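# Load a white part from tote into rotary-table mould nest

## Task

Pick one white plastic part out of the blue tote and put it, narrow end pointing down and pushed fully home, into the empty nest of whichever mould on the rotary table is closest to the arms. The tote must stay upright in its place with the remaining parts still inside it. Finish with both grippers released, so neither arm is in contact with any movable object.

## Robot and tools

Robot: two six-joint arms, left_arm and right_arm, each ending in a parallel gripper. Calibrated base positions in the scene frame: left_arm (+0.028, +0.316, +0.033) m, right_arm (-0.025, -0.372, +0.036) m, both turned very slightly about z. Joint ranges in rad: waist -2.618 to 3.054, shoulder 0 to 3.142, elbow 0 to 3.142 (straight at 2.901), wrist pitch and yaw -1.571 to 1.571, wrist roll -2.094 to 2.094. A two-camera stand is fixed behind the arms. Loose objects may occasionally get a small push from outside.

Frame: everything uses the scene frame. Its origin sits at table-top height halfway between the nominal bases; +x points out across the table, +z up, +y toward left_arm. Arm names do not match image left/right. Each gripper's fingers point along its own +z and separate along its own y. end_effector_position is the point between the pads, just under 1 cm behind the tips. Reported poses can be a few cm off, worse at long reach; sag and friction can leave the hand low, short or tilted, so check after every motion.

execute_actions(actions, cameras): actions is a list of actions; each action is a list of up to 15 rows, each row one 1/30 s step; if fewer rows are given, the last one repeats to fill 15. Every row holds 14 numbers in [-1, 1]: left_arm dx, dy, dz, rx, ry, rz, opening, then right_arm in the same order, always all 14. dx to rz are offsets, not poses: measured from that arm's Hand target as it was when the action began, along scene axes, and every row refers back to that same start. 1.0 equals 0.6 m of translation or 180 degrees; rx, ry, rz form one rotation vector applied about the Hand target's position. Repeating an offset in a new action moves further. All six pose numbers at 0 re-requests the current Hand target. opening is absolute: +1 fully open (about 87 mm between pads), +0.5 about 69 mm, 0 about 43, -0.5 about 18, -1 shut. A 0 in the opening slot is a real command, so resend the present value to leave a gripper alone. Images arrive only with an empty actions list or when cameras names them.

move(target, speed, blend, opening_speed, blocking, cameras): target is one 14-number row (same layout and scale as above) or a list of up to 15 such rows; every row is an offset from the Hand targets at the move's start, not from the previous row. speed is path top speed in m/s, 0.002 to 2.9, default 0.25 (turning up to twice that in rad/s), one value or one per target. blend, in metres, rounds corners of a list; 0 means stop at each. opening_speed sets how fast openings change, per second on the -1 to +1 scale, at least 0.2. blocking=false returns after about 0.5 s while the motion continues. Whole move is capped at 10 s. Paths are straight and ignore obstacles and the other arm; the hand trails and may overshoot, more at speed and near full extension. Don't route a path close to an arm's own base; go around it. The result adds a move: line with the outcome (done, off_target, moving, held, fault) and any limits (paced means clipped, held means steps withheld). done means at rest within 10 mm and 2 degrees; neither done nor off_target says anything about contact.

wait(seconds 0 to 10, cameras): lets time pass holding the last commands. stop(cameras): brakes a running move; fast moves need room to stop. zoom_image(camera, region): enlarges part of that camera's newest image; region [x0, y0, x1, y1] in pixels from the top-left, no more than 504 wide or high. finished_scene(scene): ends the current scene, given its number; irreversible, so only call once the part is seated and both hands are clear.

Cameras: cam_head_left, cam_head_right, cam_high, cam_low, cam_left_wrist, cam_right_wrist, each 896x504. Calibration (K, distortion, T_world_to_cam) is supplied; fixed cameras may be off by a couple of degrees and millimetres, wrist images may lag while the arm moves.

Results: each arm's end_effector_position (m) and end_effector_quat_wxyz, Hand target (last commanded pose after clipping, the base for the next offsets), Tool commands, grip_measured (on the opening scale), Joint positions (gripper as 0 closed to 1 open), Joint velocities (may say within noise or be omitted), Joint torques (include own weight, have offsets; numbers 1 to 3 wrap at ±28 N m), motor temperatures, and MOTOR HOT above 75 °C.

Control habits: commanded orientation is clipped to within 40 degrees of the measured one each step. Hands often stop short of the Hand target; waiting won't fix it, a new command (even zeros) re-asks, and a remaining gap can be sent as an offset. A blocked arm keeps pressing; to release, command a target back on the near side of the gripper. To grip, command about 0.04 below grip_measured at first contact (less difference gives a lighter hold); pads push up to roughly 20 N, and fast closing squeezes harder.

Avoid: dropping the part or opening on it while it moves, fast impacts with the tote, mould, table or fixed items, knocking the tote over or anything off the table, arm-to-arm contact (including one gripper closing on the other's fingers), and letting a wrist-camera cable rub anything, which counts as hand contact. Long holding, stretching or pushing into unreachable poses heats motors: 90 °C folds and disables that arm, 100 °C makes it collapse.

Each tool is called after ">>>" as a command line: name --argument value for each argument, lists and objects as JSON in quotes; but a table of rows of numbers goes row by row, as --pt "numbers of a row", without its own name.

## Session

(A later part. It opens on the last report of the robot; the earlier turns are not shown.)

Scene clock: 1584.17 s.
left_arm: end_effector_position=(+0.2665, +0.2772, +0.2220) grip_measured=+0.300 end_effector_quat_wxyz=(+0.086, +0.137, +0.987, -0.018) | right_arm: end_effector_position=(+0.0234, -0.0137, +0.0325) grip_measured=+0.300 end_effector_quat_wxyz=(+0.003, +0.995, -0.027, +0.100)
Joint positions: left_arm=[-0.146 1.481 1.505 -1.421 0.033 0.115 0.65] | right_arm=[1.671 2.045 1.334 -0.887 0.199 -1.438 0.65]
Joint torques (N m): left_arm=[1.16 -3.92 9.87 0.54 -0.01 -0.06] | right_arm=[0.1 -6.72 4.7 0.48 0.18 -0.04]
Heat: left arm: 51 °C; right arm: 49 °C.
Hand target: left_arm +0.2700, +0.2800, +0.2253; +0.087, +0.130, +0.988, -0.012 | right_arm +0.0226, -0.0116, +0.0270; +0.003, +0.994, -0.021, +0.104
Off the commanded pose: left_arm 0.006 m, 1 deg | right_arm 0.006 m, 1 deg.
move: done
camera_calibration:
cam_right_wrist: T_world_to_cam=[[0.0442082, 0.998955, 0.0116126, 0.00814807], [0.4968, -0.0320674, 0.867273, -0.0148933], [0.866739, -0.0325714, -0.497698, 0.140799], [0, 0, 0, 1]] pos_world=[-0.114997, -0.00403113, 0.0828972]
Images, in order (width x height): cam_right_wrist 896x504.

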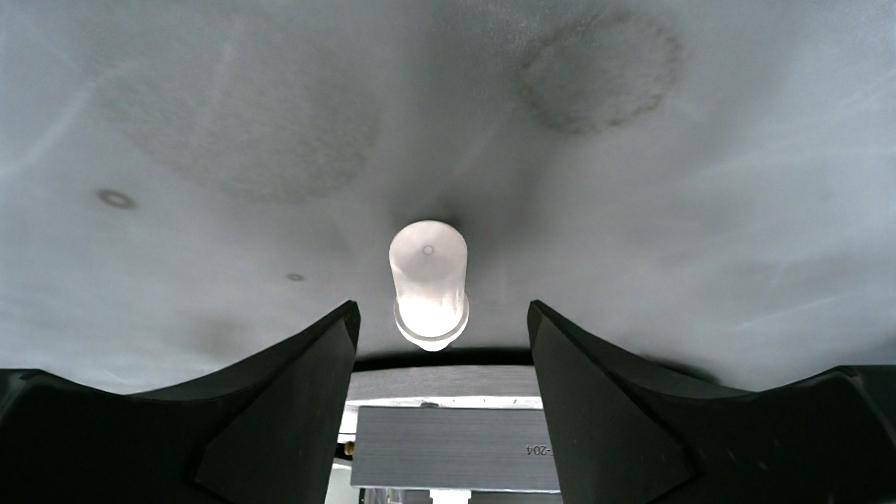

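>>> move --pt "0 0 0 0 0 0 0.3 0 -0.0078 0 0 0 0 0.3" --pt "0 0 0 0 0 0 0.3 0 -0.0078 -0.0225 0 0 0 0.3" --speed 0.04 --cameras '["cam_right_wrist"]'

Scene clock: 1596.03 s.
left_arm: end_effector_position=(+0.2665, +0.2772, +0.2220) grip_measured=+0.300 end_effector_quat_wxyz=(+0.086, +0.137, +0.987, -0.018) | right_arm: end_effector_position=(+0.0236, -0.0174, +0.0197) grip_measured=+0.300 end_effector_quat_wxyz=(+0.002, +0.995, -0.027, +0.100)
Joint positions: left_arm=[-0.146 1.481 1.505 -1.421 0.033 0.115 0.65] | right_arm=[1.671 2.054 1.289 -0.831 0.199 -1.438 0.65]
Joint torques (N m): left_arm=[1.16 -3.92 9.87 0.54 0.01 -0.06] | right_arm=[0.25 -6.69 4.53 0.47 0.16 -0.02]
Heat: left arm: 51 °C; right arm: 48 °C.
Hand target: left_arm +0.2700, +0.2800, +0.2253; +0.087, +0.130, +0.988, -0.012 | right_arm +0.0226, -0.0162, +0.0135; +0.002, +0.994, -0.021, +0.104
Off the commanded pose: left_arm 0.006 m, 1 deg | right_arm 0.006 m, 1 deg.
move: done
camera_calibration:
cam_right_wrist: T_world_to_cam=[[0.0442072, 0.998921, 0.0142419, 0.0119936], [0.496992, -0.0343565, 0.867075, -0.00405293], [0.866628, -0.0312528, -0.497975, 0.134061], [0, 0, 0, 1]] pos_world=[-0.114697, -0.00793008, 0.0701024]
Images, in order (width x height): cam_right_wrist 896x504.

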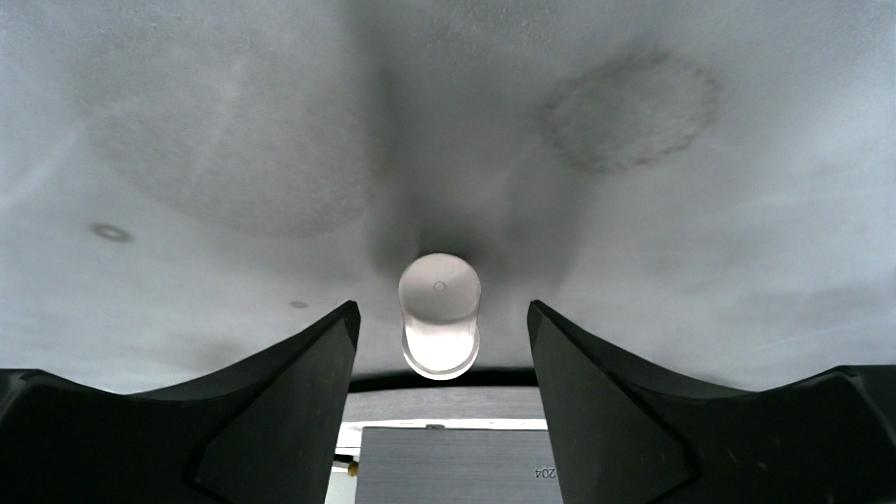

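>>> move --pt "0 0 0 0 0 0 0.3 0 0 -0.004 0 0 0 0.3" --pt "0 0 0 0 0 0 0.3 0 0 -0.004 0 0 0 -0.6" --speed 0.03 --opening_speed 0.35 --cameras '["cam_right_wrist"]'

Scene clock: 1605.43 s.
left_arm: end_effector_position=(+0.2665, +0.2772, +0.2220) grip_measured=+0.300 end_effector_quat_wxyz=(+0.086, +0.137, +0.987, -0.018) | right_arm: end_effector_position=(+0.0235, -0.0153, +0.0197) grip_measured=-0.370 end_effector_quat_wxyz=(-0.003, +0.995, -0.027, +0.100)
Joint positions: left_arm=[-0.146 1.481 1.505 -1.421 0.033 0.115 0.65] | right_arm=[1.671 2.054 1.289 -0.822 0.199 -1.438 0.315]
Joint torques (N m): left_arm=[1.18 -3.9 9.88 0.54 0 -0.06] | right_arm=[0.2 -6.32 4.14 0.53 0.16 -0.04]
Heat: left arm: 51 °C; right arm: 48 °C.
Hand target: left_arm +0.2700, +0.2800, +0.2253; +0.087, +0.130, +0.988, -0.012 | right_arm +0.0226, -0.0162, +0.0111; +0.002, +0.994, -0.021, +0.104
Off the commanded pose: left_arm 0.006 m, 1 deg | right_arm 0.009 m, 1 deg.
move: done
camera_calibration:
cam_right_wrist: T_world_to_cam=[[0.0442092, 0.998759, 0.0229344, 0.0097835], [0.497564, -0.0419196, 0.866414, -0.00398544], [0.8663, -0.0268922, -0.4988, 0.134304], [0, 0, 0, 1]] pos_world=[-0.114797, -0.00632669, 0.0702196]
Images, in order (width x height): cam_right_wrist 896x504.

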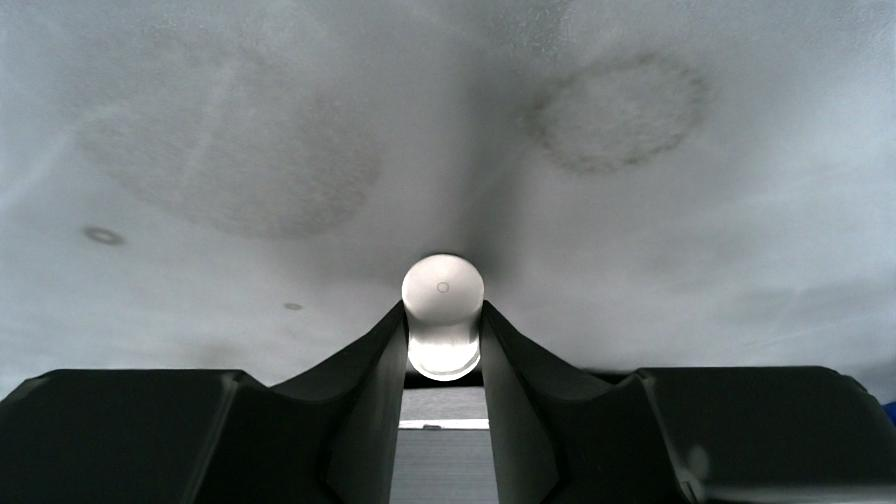

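>>> move --target '[0,0,0,0,0,0,0.3,0,0,0.2,0,0,0,-0.6]' --speed 0.08 --cameras '["cam_right_wrist","cam_low"]'

Scene clock: 1657.40 s.
left_arm: end_effector_position=(+0.2665, +0.2772, +0.2220) grip_measured=+0.300 end_effector_quat_wxyz=(+0.086, +0.137, +0.987, -0.018) | right_arm: end_effector_position=(+0.0239, -0.0203, +0.1120) grip_measured=-0.370 end_effector_quat_wxyz=(+0.023, +0.994, -0.025, +0.102)
Joint positions: left_arm=[-0.146 1.481 1.505 -1.421 0.033 0.115 0.65] | right_arm=[1.671 1.961 1.541 -1.219 0.199 -1.438 0.315]
Joint torques (N m): left_arm=[1.14 -3.93 9.85 0.55 0 -0.06] | right_arm=[0.27 -10.73 7.88 -0.02 0.19 -0.06]
Heat: left arm: 52 °C; right arm: 46 °C.
Hand target: left_arm +0.2700, +0.2800, +0.2253; +0.087, +0.130, +0.988, -0.012 | right_arm +0.0226, -0.0162, +0.1311; +0.002, +0.994, -0.021, +0.104
Off the commanded pose: left_arm 0.006 m, 1 deg | right_arm 0.020 m, 2 deg.
move: off_target (right_arm)
camera_calibration:
cam_right_wrist: T_world_to_cam=[[0.0441968, 0.998595, -0.0292227, 0.0184219], [0.494057, 0.0035761, 0.869422, -0.0837786], [0.868306, -0.0528634, -0.493205, 0.178708], [0, 0, 0, 1]] pos_world=[-0.114596, -0.00864935, 0.161517]
Images, in order (width x height): cam_low 896x504, cam_right_wrist 896x504.

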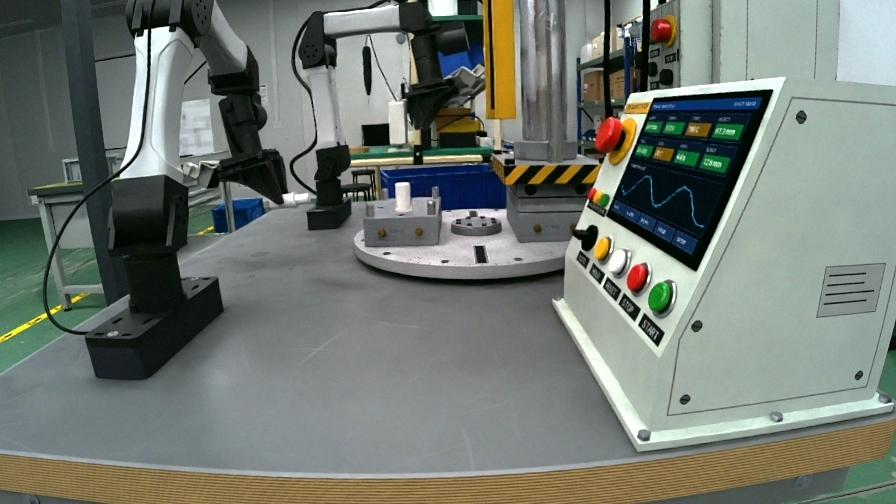

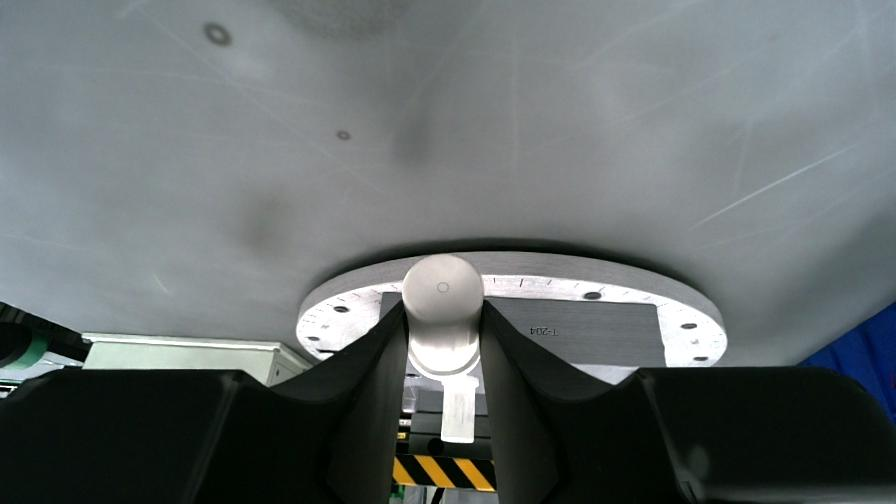

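>>> move --target '[0,0,0,0,0,0,0.3,0.129,-0.123,0.1148,0.3531,0.1559,-0.6385,-0.6]' --speed 0.25 --cameras '["cam_head_right","cam_right_wrist","cam_low","cam_high"]'

Scene clock: 1674.60 s.
left_arm: end_effector_position=(+0.2665, +0.2772, +0.2220) grip_measured=+0.300 end_effector_quat_wxyz=(+0.086, +0.137, +0.987, -0.018) | right_arm: end_effector_position=(+0.0964, -0.0930, +0.1928) grip_measured=-0.369 end_effector_quat_wxyz=(+0.330, -0.406, +0.839, +0.150)
Joint positions: left_arm=[-0.146 1.481 1.505 -1.421 0.033 0.115 0.65] | right_arm=[1.3 1.189 0.996 -0.677 0.266 0.279 0.315]
Joint torques (N m): left_arm=[1.17 -3.9 9.84 0.54 0 -0.06] | right_arm=[-0.65 -4.71 6.32 2.05 0.32 0.16]
Motor temperatures (°C): left_arm=[28 34 52 29 27 29 28] | right_arm=[29 41 46 35 27 28 32]
Heat: left arm: 52 °C; right arm: 46 °C.
Hand target: left_arm +0.2700, +0.2800, +0.2253; +0.087, +0.130, +0.988, -0.012 | right_arm +0.1000, -0.0901, +0.1999; +0.346, -0.391, +0.837, +0.162
Off the commanded pose: left_arm 0.006 m, 1 deg | right_arm 0.009 m, 3 deg.
move: off_target (right_arm)
camera_calibration:
cam_right_wrist: T_world_to_cam=[[0.776536, -0.629314, 0.0309263, -0.143398], [-0.628581, -0.770388, 0.106714, -0.00622155], [-0.0433313, -0.102307, -0.993809, 0.331475], [0, 0, 0, 1]] pos_world=[0.121807, -0.0611234, 0.334522]
Images, in order (width x height): cam_head_right 896x504, cam_high 896x504, cam_low 896x504, cam_right_wrist 896x504.

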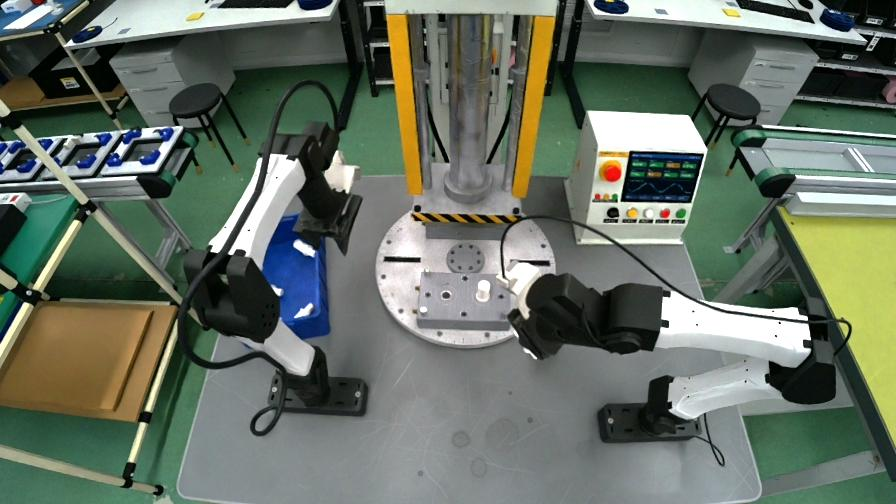

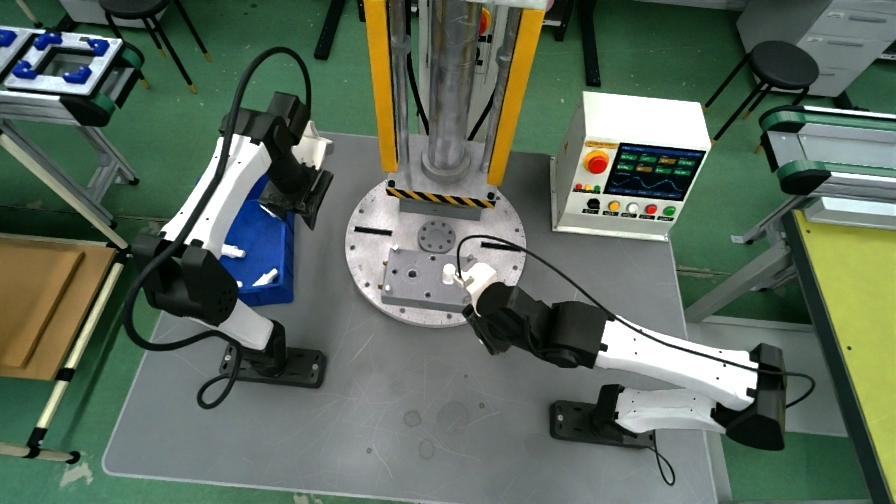

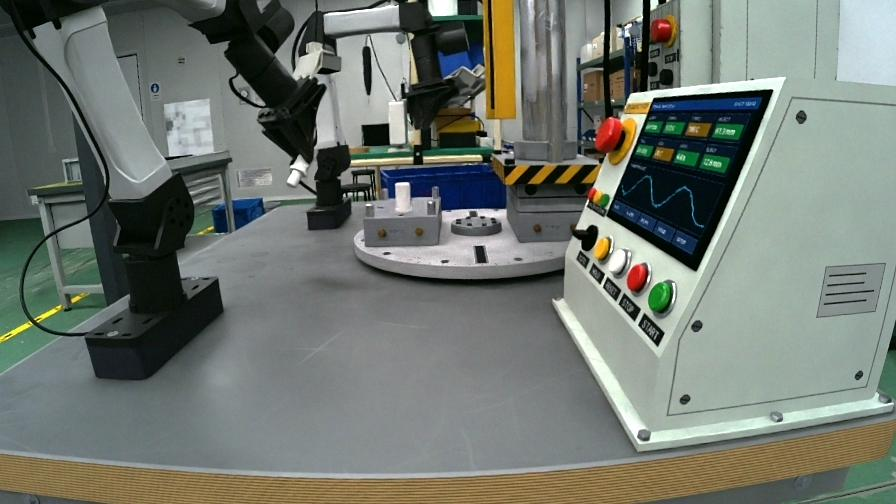

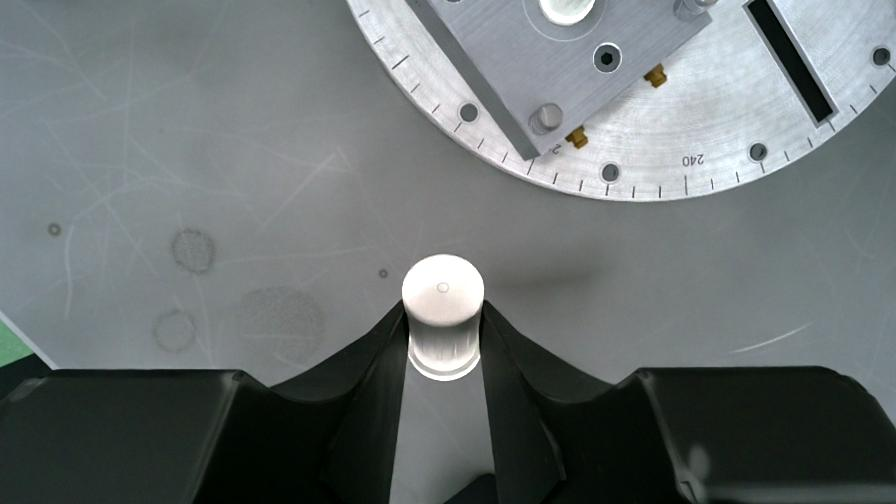

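>>> move --target '[0,0,0,0,0,0,0.3,0.02,0.1502,-0.025,0.133,-0.1586,-0.1078,-0.6]' --speed 0.2 --cameras '["cam_head_right","cam_right_wrist","cam_low","cam_high"]'

Scene clock: 1698.37 s.
left_arm: end_effector_position=(+0.2665, +0.2772, +0.2220) grip_measured=+0.300 end_effector_quat_wxyz=(+0.086, +0.137, +0.987, -0.018) | right_arm: end_effector_position=(+0.1125, -0.0004, +0.1866) grip_measured=-0.369 end_effector_quat_wxyz=(+0.630, -0.197, +0.732, +0.171)
Joint positions: left_arm=[-0.146 1.481 1.505 -1.421 0.033 0.115 0.65] | right_arm=[1.62 1.514 0.697 0.515 1.05 0.266 0.315]
Joint torques (N m): left_arm=[1.14 -3.9 9.84 0.55 0 -0.06] | right_arm=[0.21 -4.01 5.55 2.22 0.33 -0.08]
Heat: left arm: 52 °C; right arm: 46 °C.
Hand target: left_arm +0.2700, +0.2800, +0.2253; +0.087, +0.130, +0.988, -0.012 | right_arm +0.1120, +0.0000, +0.1851; +0.634, -0.195, +0.729, +0.170
Off the commanded pose: left_arm 0.006 m, 1 deg | right_arm 0.002 m, 1 deg.
move: done
camera_calibration:
cam_right_wrist: T_world_to_cam=[[0.491726, -0.870725, 0.00656144, -0.0609133], [-0.729694, -0.416169, -0.542541, 0.208549], [0.475135, 0.261993, -0.840004, 0.248647], [0, 0, 0, 1]] pos_world=[0.0639885, -0.031391, 0.322411]
Images, in order (width x height): cam_head_right 896x504, cam_high 896x504, cam_low 896x504, cam_right_wrist 896x504.

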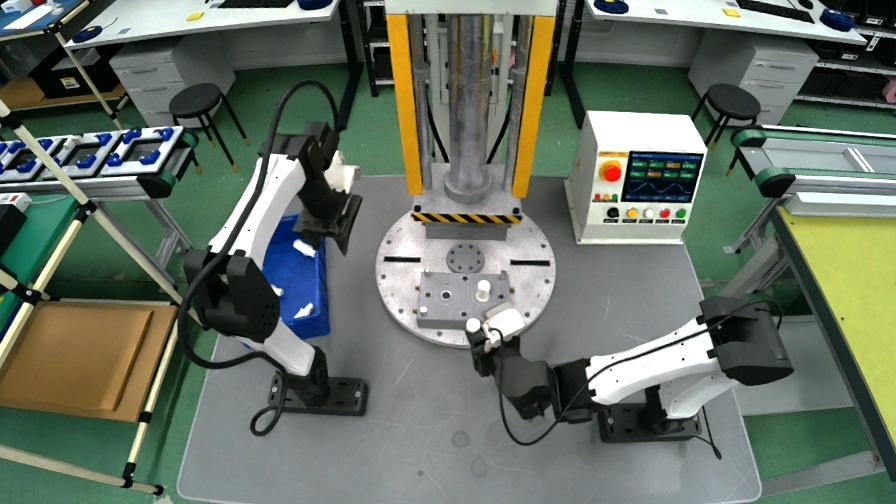

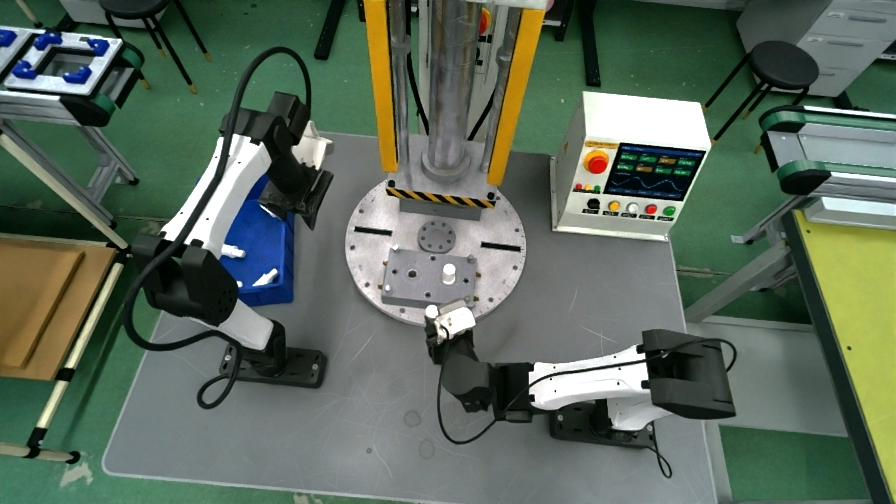

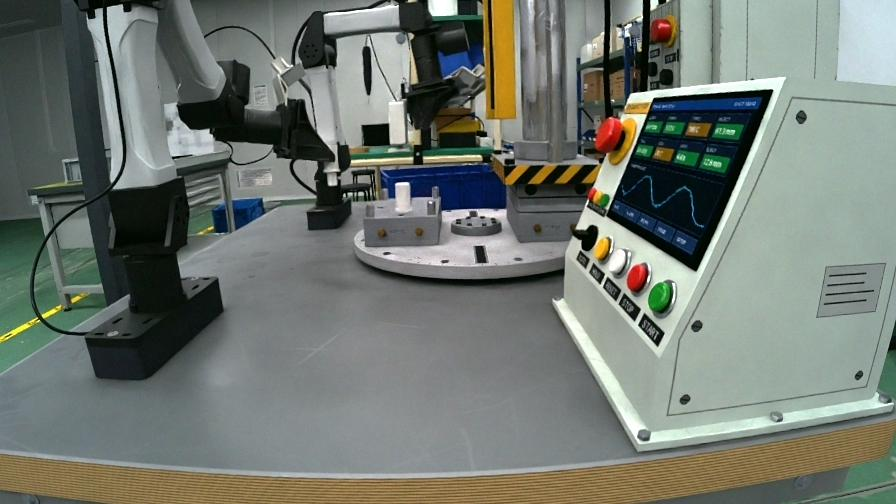

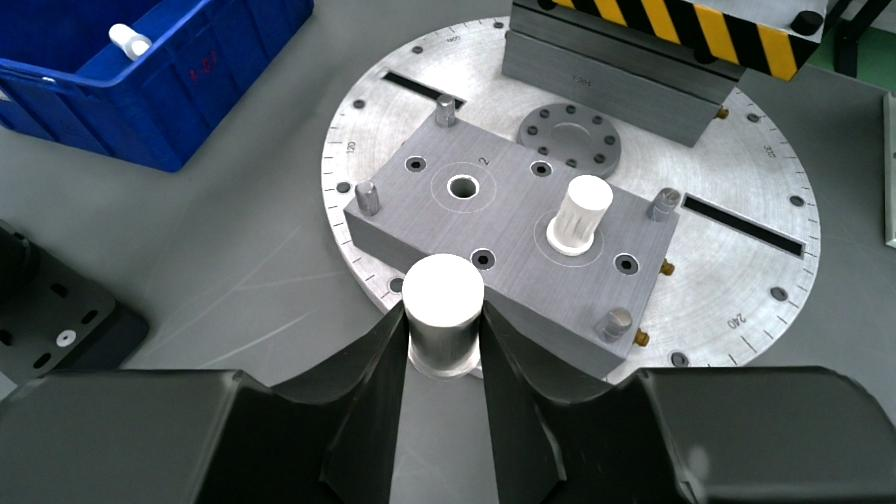

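>>> zoom_image --camera "cam_right_wrist" --region '[340, 90, 660, 400]'

Scaled by 1.575 from the camera's 896x504 image, which has a finer 1280x720 frame.

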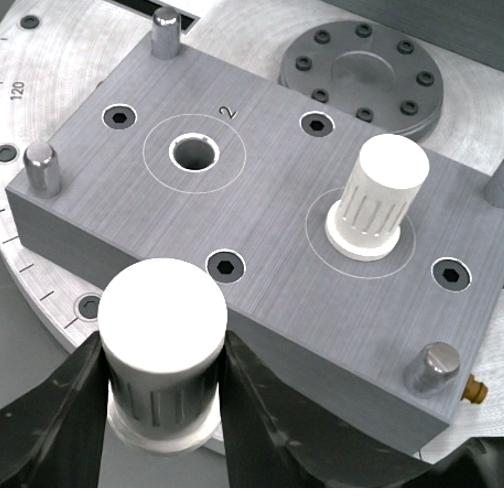

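>>> move --target '[0,0,0,0,0,0,0.3,0.0557,0.0038,0,0,0,0,-0.6]' --speed 0.1 --cameras '["cam_right_wrist"]'

>>> zoom_image --camera "cam_right_wrist" --region '[340, 90, 660, 400]'

Scene clock: 1752.83 s.
left_arm: end_effector_position=(+0.2665, +0.2772, +0.2220) grip_measured=+0.300 end_effector_quat_wxyz=(+0.086, +0.137, +0.987, -0.018) | right_arm: end_effector_position=(+0.1446, +0.0003, +0.1873) grip_measured=-0.369 end_effector_quat_wxyz=(+0.633, -0.193, +0.731, +0.167)
Joint positions: left_arm=[-0.146 1.481 1.505 -1.421 0.033 0.115 0.65] | right_arm=[1.514 1.532 0.697 0.582 0.96 0.209 0.315]
Joint torques (N m): left_arm=[1.16 -3.9 9.89 0.55 0 -0.06] | right_arm=[-0.64 -4.1 5.67 2.3 0.11 -0.07]
Motor temperatures (°C): left_arm=[28 34 53 29 27 29 28] | right_arm=[29 37 45 41 27 28 33]
Heat: left arm: 53 °C; right arm: 45 °C.
Hand target: left_arm +0.2700, +0.2800, +0.2253; +0.087, +0.130, +0.988, -0.012 | right_arm +0.1454, +0.0023, +0.1851; +0.634, -0.195, +0.729, +0.170
Off the commanded pose: left_arm 0.006 m, 1 deg | right_arm 0.003 m, 1 deg.
move: done
camera_calibration:
cam_right_wrist: T_world_to_cam=[[0.481414, -0.876447, 0.00903243, -0.0751062], [-0.731723, -0.40755, -0.546338, 0.233545], [0.482517, 0.256405, -0.837516, 0.232287], [0, 0, 0, 1]] pos_world=[0.0949648, -0.0302049, 0.322817]
Images, in order (width x height): cam_right_wrist 896x504.

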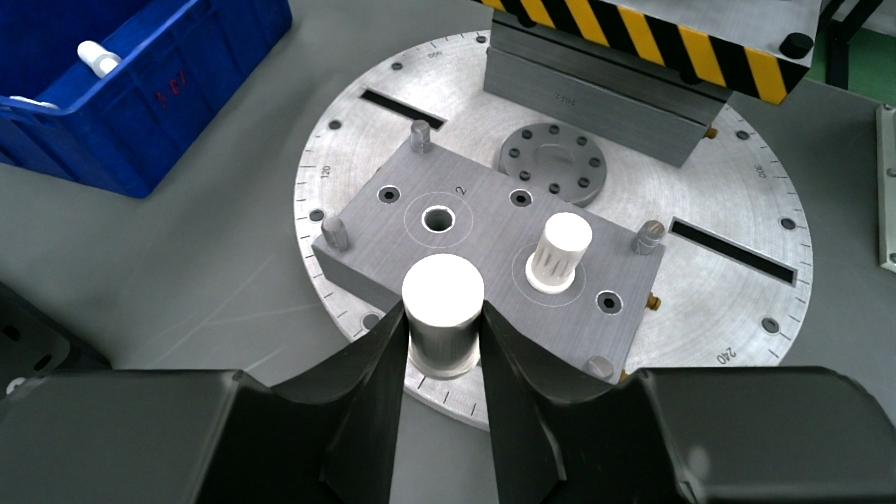

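Scaled by 1.575 from the camera's 896x504 image, which has a finer 1280x720 frame.

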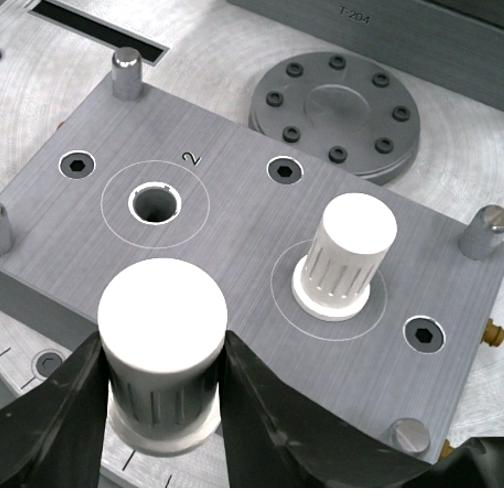

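>>> move --target '[0,0,0,0,0,0,0.3,0.168,0.1022,0,0,0,0,-0.6]' --speed 0.1 --cameras '["cam_high","cam_low","cam_head_right","cam_head_left","cam_right_wrist"]'

>>> zoom_image --camera "cam_low" --region '[340, 130, 460, 250]'

>>> zoom_image --camera "cam_high" --region '[360, 200, 500, 330]'

>>> zoom_image --camera "cam_head_right" --region '[390, 220, 530, 350]'

>>> zoom_image --camera "cam_head_left" --region '[390, 220, 530, 350]'

Scene clock: 1813.47 s.
left_arm: end_effector_position=(+0.2665, +0.2772, +0.2220) grip_measured=+0.300 end_effector_quat_wxyz=(+0.086, +0.137, +0.987, -0.018) | right_arm: end_effector_position=(+0.2426, +0.0545, +0.1769) grip_measured=-0.369 end_effector_quat_wxyz=(+0.627, -0.198, +0.736, +0.159)
Joint positions: left_arm=[-0.146 1.481 1.505 -1.421 0.033 0.115 0.65] | right_arm=[1.255 1.824 0.981 0.627 0.708 0.128 0.315]
Joint torques (N m): left_arm=[1.16 -3.9 9.87 0.54 0 -0.06] | right_arm=[-0.5 -6.01 8.92 2.32 0.05 -0.12]
Heat: left arm: 54 °C; right arm: 44 °C.
Hand target: left_arm +0.2700, +0.2800, +0.2253; +0.087, +0.130, +0.988, -0.012 | right_arm +0.2463, +0.0636, +0.1851; +0.634, -0.195, +0.729, +0.170
Off the commanded pose: left_arm 0.006 m, 1 deg | right_arm 0.013 m, 2 deg.
move: off_target (right_arm)
camera_calibration:
cam_right_wrist: T_world_to_cam=[[0.480107, -0.876917, 0.0226826, -0.0767386], [-0.737903, -0.417709, -0.530112, 0.32098], [0.474339, 0.237773, -0.847624, 0.167218], [0, 0, 0, 1]] pos_world=[0.194377, 0.0270233, 0.313634]
Images, in order (width x height): cam_head_left 896x504, cam_head_right 896x504, cam_high 896x504, cam_low 896x504, cam_right_wrist 896x504.

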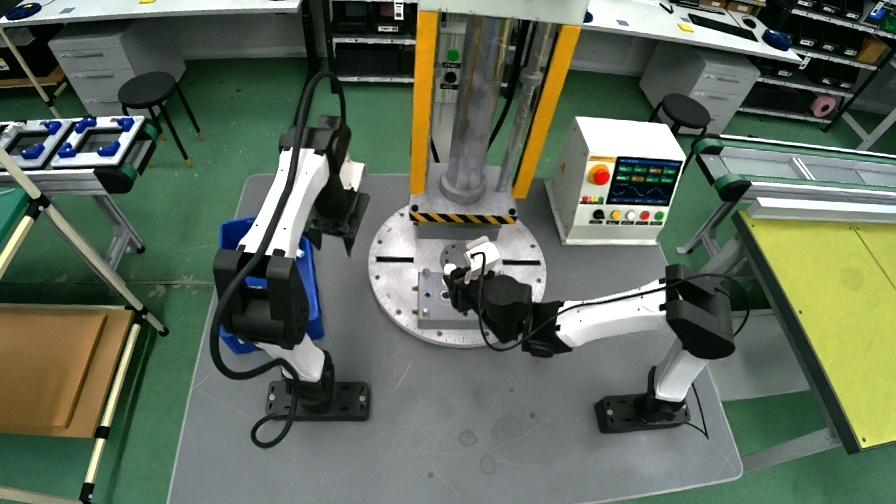

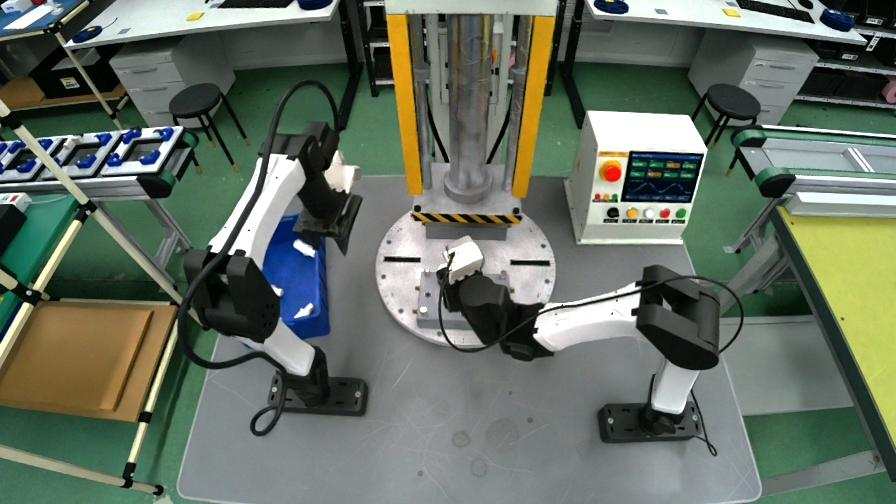

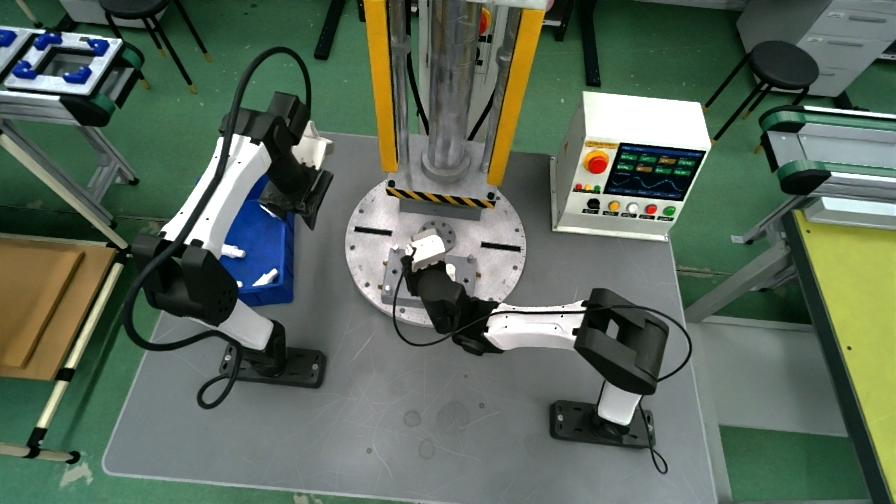

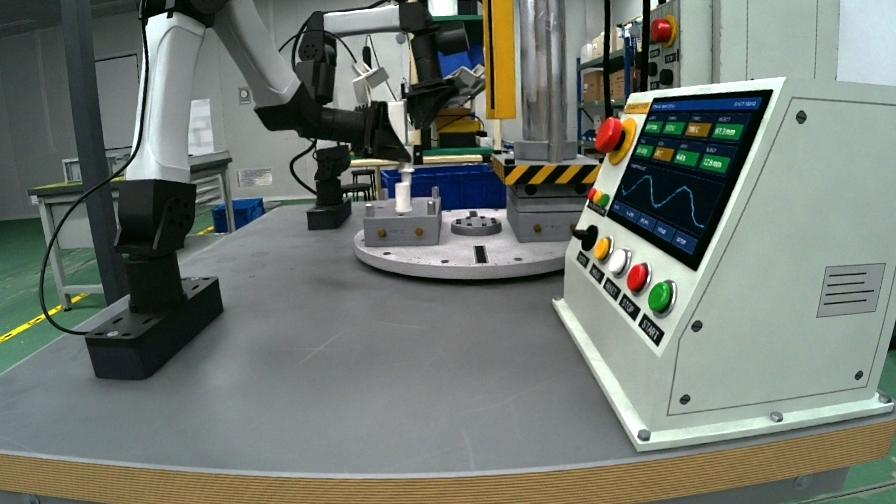

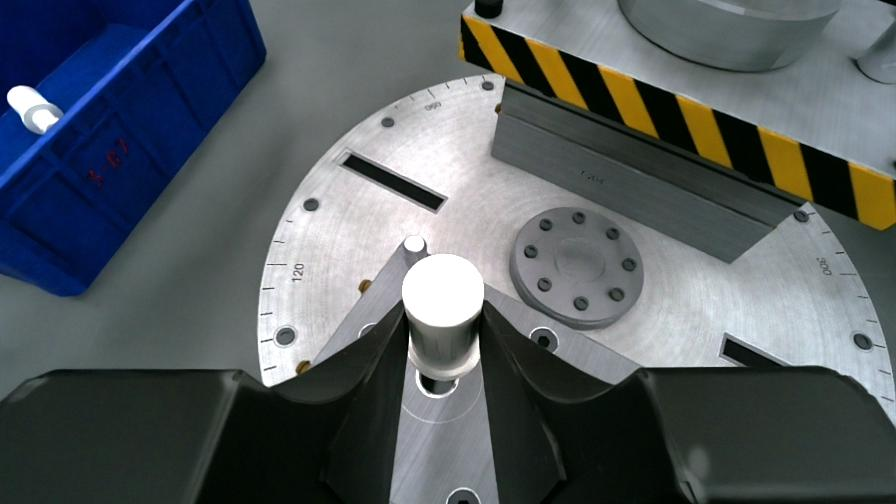

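Scaled by 4.200 from the camera's 896x504 image, which has a finer 1280x720 frame.

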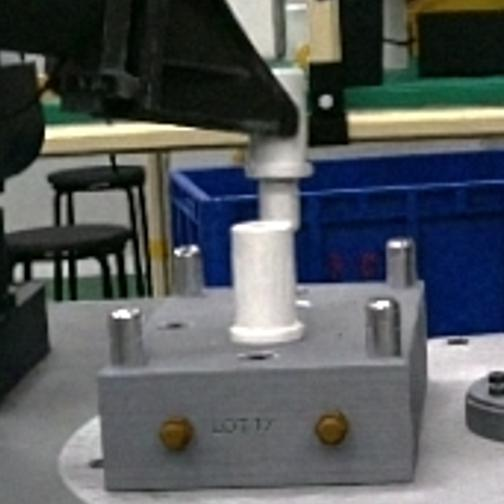

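Scaled by 3.600 from the camera's 896x504 image, which has a finer 1280x720 frame.

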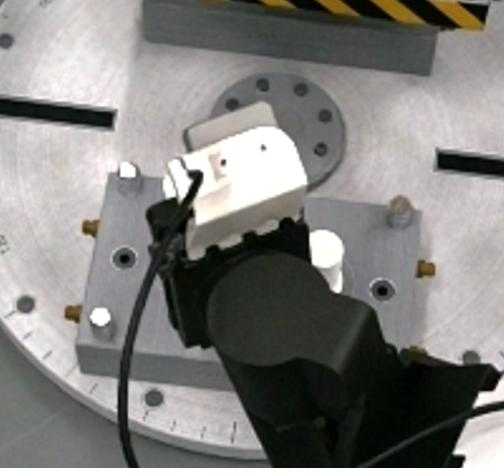

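Scaled by 3.600 from the camera's 896x504 image, which has a finer 1280x720 frame.

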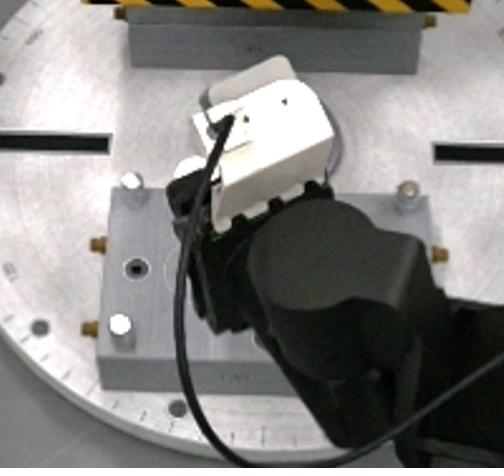

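Scaled by 3.600 from the camera's 896x504 image, which has a finer 1280x720 frame.

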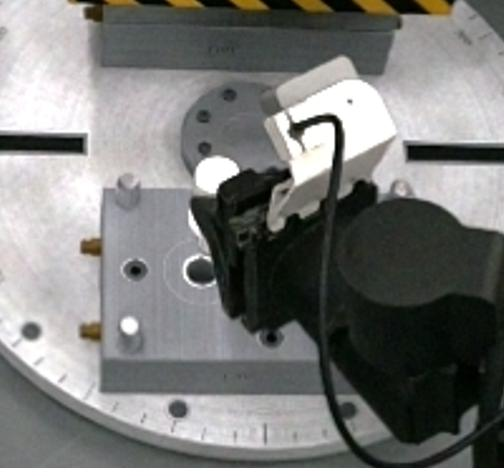

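>>> zoom_image --camera "cam_right_wrist" --region '[340, 230, 540, 430]'

Scaled by 2.520 from the camera's 896x504 image, which has a finer 1280x720 frame.

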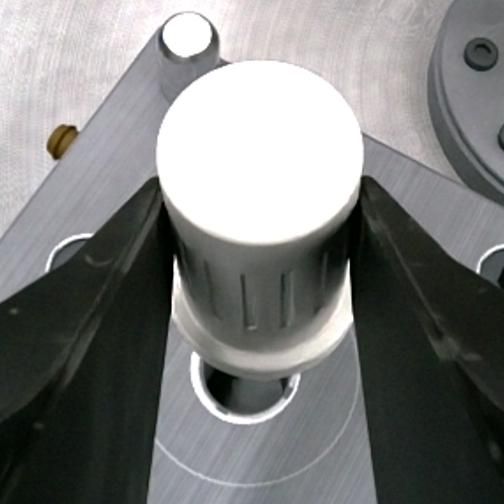

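>>> move --target '[0,0,0,0,0,0,0.3,-0.0025,-0.0005,0,0,0,0,-0.6]' --speed 0.05

Scene clock: 1872.50 s.
left_arm: end_effector_position=(+0.2665, +0.2772, +0.2220) grip_measured=+0.300 end_effector_quat_wxyz=(+0.086, +0.137, +0.987, -0.018) | right_arm: end_effector_position=(+0.2426, +0.0546, +0.1769) grip_measured=-0.369 end_effector_quat_wxyz=(+0.627, -0.198, +0.736, +0.159)
Joint positions: left_arm=[-0.146 1.481 1.505 -1.421 0.033 0.115 0.65] | right_arm=[1.255 1.824 0.981 0.627 0.708 0.128 0.315]
Joint torques (N m): left_arm=[1.14 -3.93 9.87 0.54 0 -0.06] | right_arm=[-0.14 -6.26 8.62 2.33 0.09 -0.1]
Motor temperatures (°C): left_arm=[28 34 54 29 27 29 28] | right_arm=[29 39 52 45 27 28 33]
Heat: left arm: 54 °C; right arm: 52 °C.
Hand target: left_arm +0.2700, +0.2800, +0.2253; +0.087, +0.130, +0.988, -0.012 | right_arm +0.2448, +0.0633, +0.1851; +0.634, -0.195, +0.729, +0.170
Off the commanded pose: left_arm 0.006 m, 1 deg | right_arm 0.012 m, 2 deg.
move: off_target (right_arm)

>>> move --pt "0 0 0 0 0 0 0.3 -0.028 0.0182 0.0667 0 0 0 -0.6" --pt "0 0 0 0 0 0 0.3 0 0 0.0667 0 0 0 -0.6" --pt "0 0 0 0 0 0 0.3 0 0 0.0083 0 0 0 -0.6" --speed 0.06 --cameras '["cam_low","cam_right_wrist","cam_head_left"]'

>>> zoom_image --camera "cam_right_wrist" --region '[340, 230, 540, 430]'

>>> zoom_image --camera "cam_low" --region '[340, 130, 460, 250]'

Scene clock: 1886.43 s.
left_arm: end_effector_position=(+0.2665, +0.2772, +0.2220) grip_measured=+0.300 end_effector_quat_wxyz=(+0.086, +0.137, +0.987, -0.018) | right_arm: end_effector_position=(+0.2440, +0.0606, +0.1928) grip_measured=-0.369 end_effector_quat_wxyz=(+0.632, -0.193, +0.733, +0.165)
Joint positions: left_arm=[-0.146 1.481 1.505 -1.421 0.033 0.115 0.65] | right_arm=[1.257 1.814 1.023 0.595 0.711 0.128 0.315]
Joint torques (N m): left_arm=[1.17 -3.92 9.91 0.54 0 -0.06] | right_arm=[-0.43 -6.2 5.9 2.42 0.04 -0.07]
Heat: left arm: 54 °C; right arm: 52 °C.
Hand target: left_arm +0.2700, +0.2800, +0.2253; +0.087, +0.130, +0.988, -0.012 | right_arm +0.2447, +0.0634, +0.1900; +0.634, -0.195, +0.729, +0.170
Off the commanded pose: left_arm 0.006 m, 1 deg | right_arm 0.004 m, 1 deg.
move: done
camera_calibration:
cam_right_wrist: T_world_to_cam=[[0.479784, -0.877329, 0.0100258, -0.069896], [-0.733981, -0.4076, -0.543263, 0.333897], [0.480707, 0.25329, -0.839503, 0.174416], [0, 0, 0, 1]] pos_world=[0.194766, 0.0305966, 0.328517]
Images, in order (width x height): cam_head_left 896x504, cam_low 896x504, cam_right_wrist 896x504.

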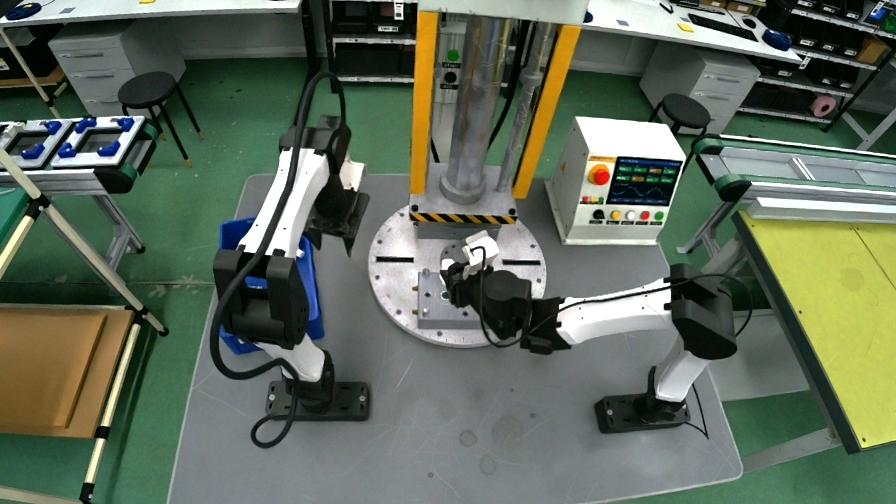

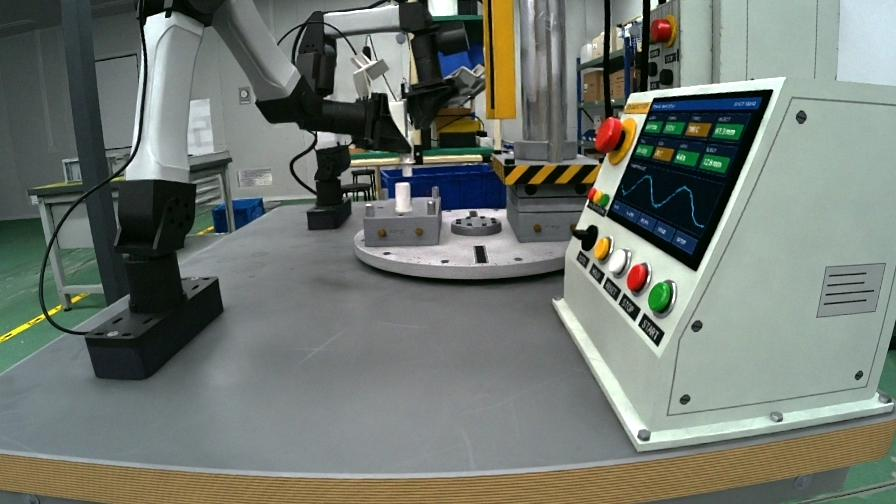

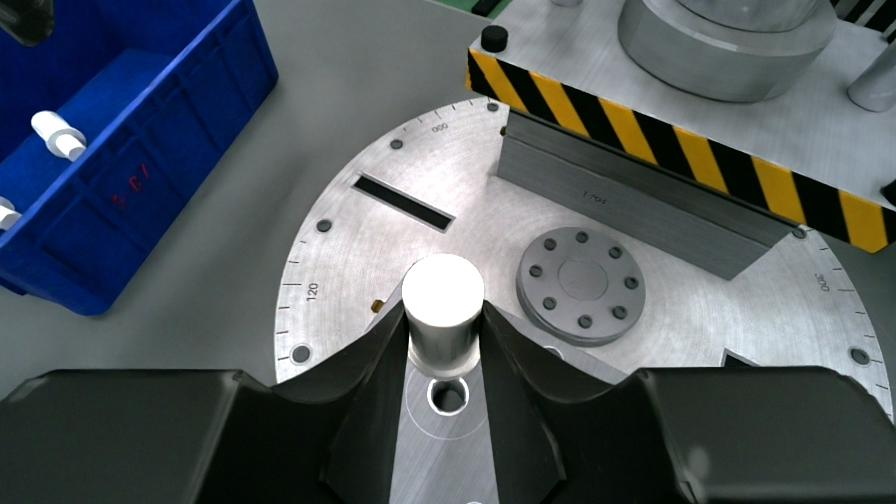

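Scaled by 2.520 from the camera's 896x504 image, which has a finer 1280x720 frame.

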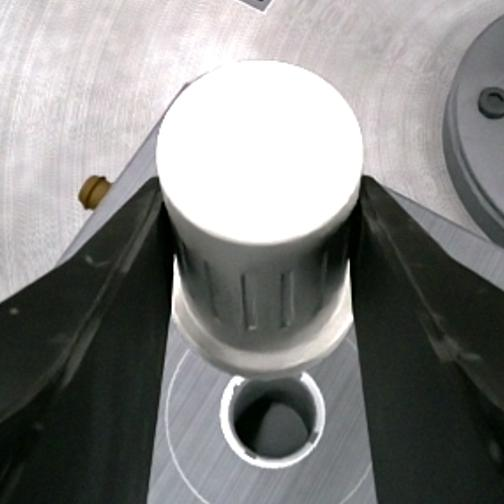

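Scaled by 4.200 from the camera's 896x504 image, which has a finer 1280x720 frame.

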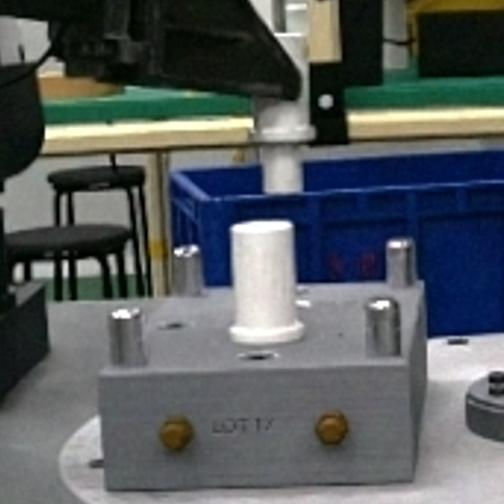

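>>> zoom_image --camera "cam_low" --region '[360, 180, 450, 240]'

>>> zoom_image --camera "cam_head_left" --region '[400, 230, 490, 320]'

Scaled by 5.600 from the camera's 896x504 image, which has a finer 1280x720 frame.

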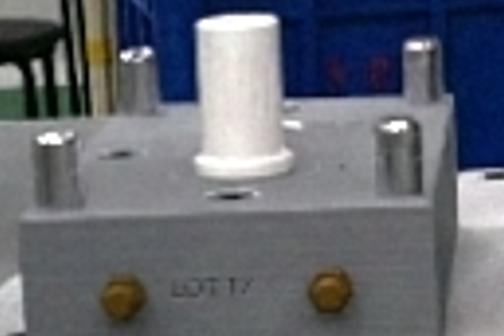

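Scaled by 5.600 from the camera's 896x504 image, which has a finer 1280x720 frame.

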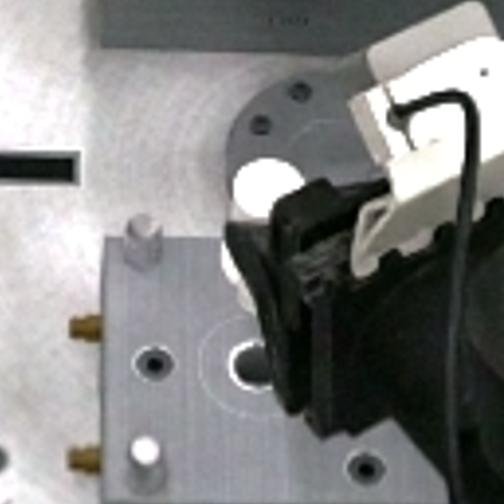

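>>> zoom_image --camera "cam_low" --region '[375, 130, 435, 190]'

Scaled by 8.400 from the camera's 896x504 image, which has a finer 1280x720 frame.

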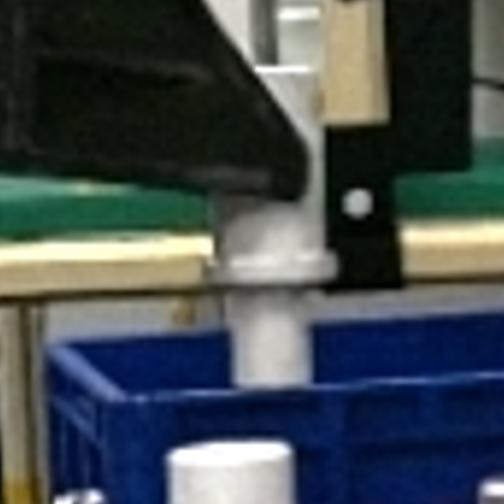

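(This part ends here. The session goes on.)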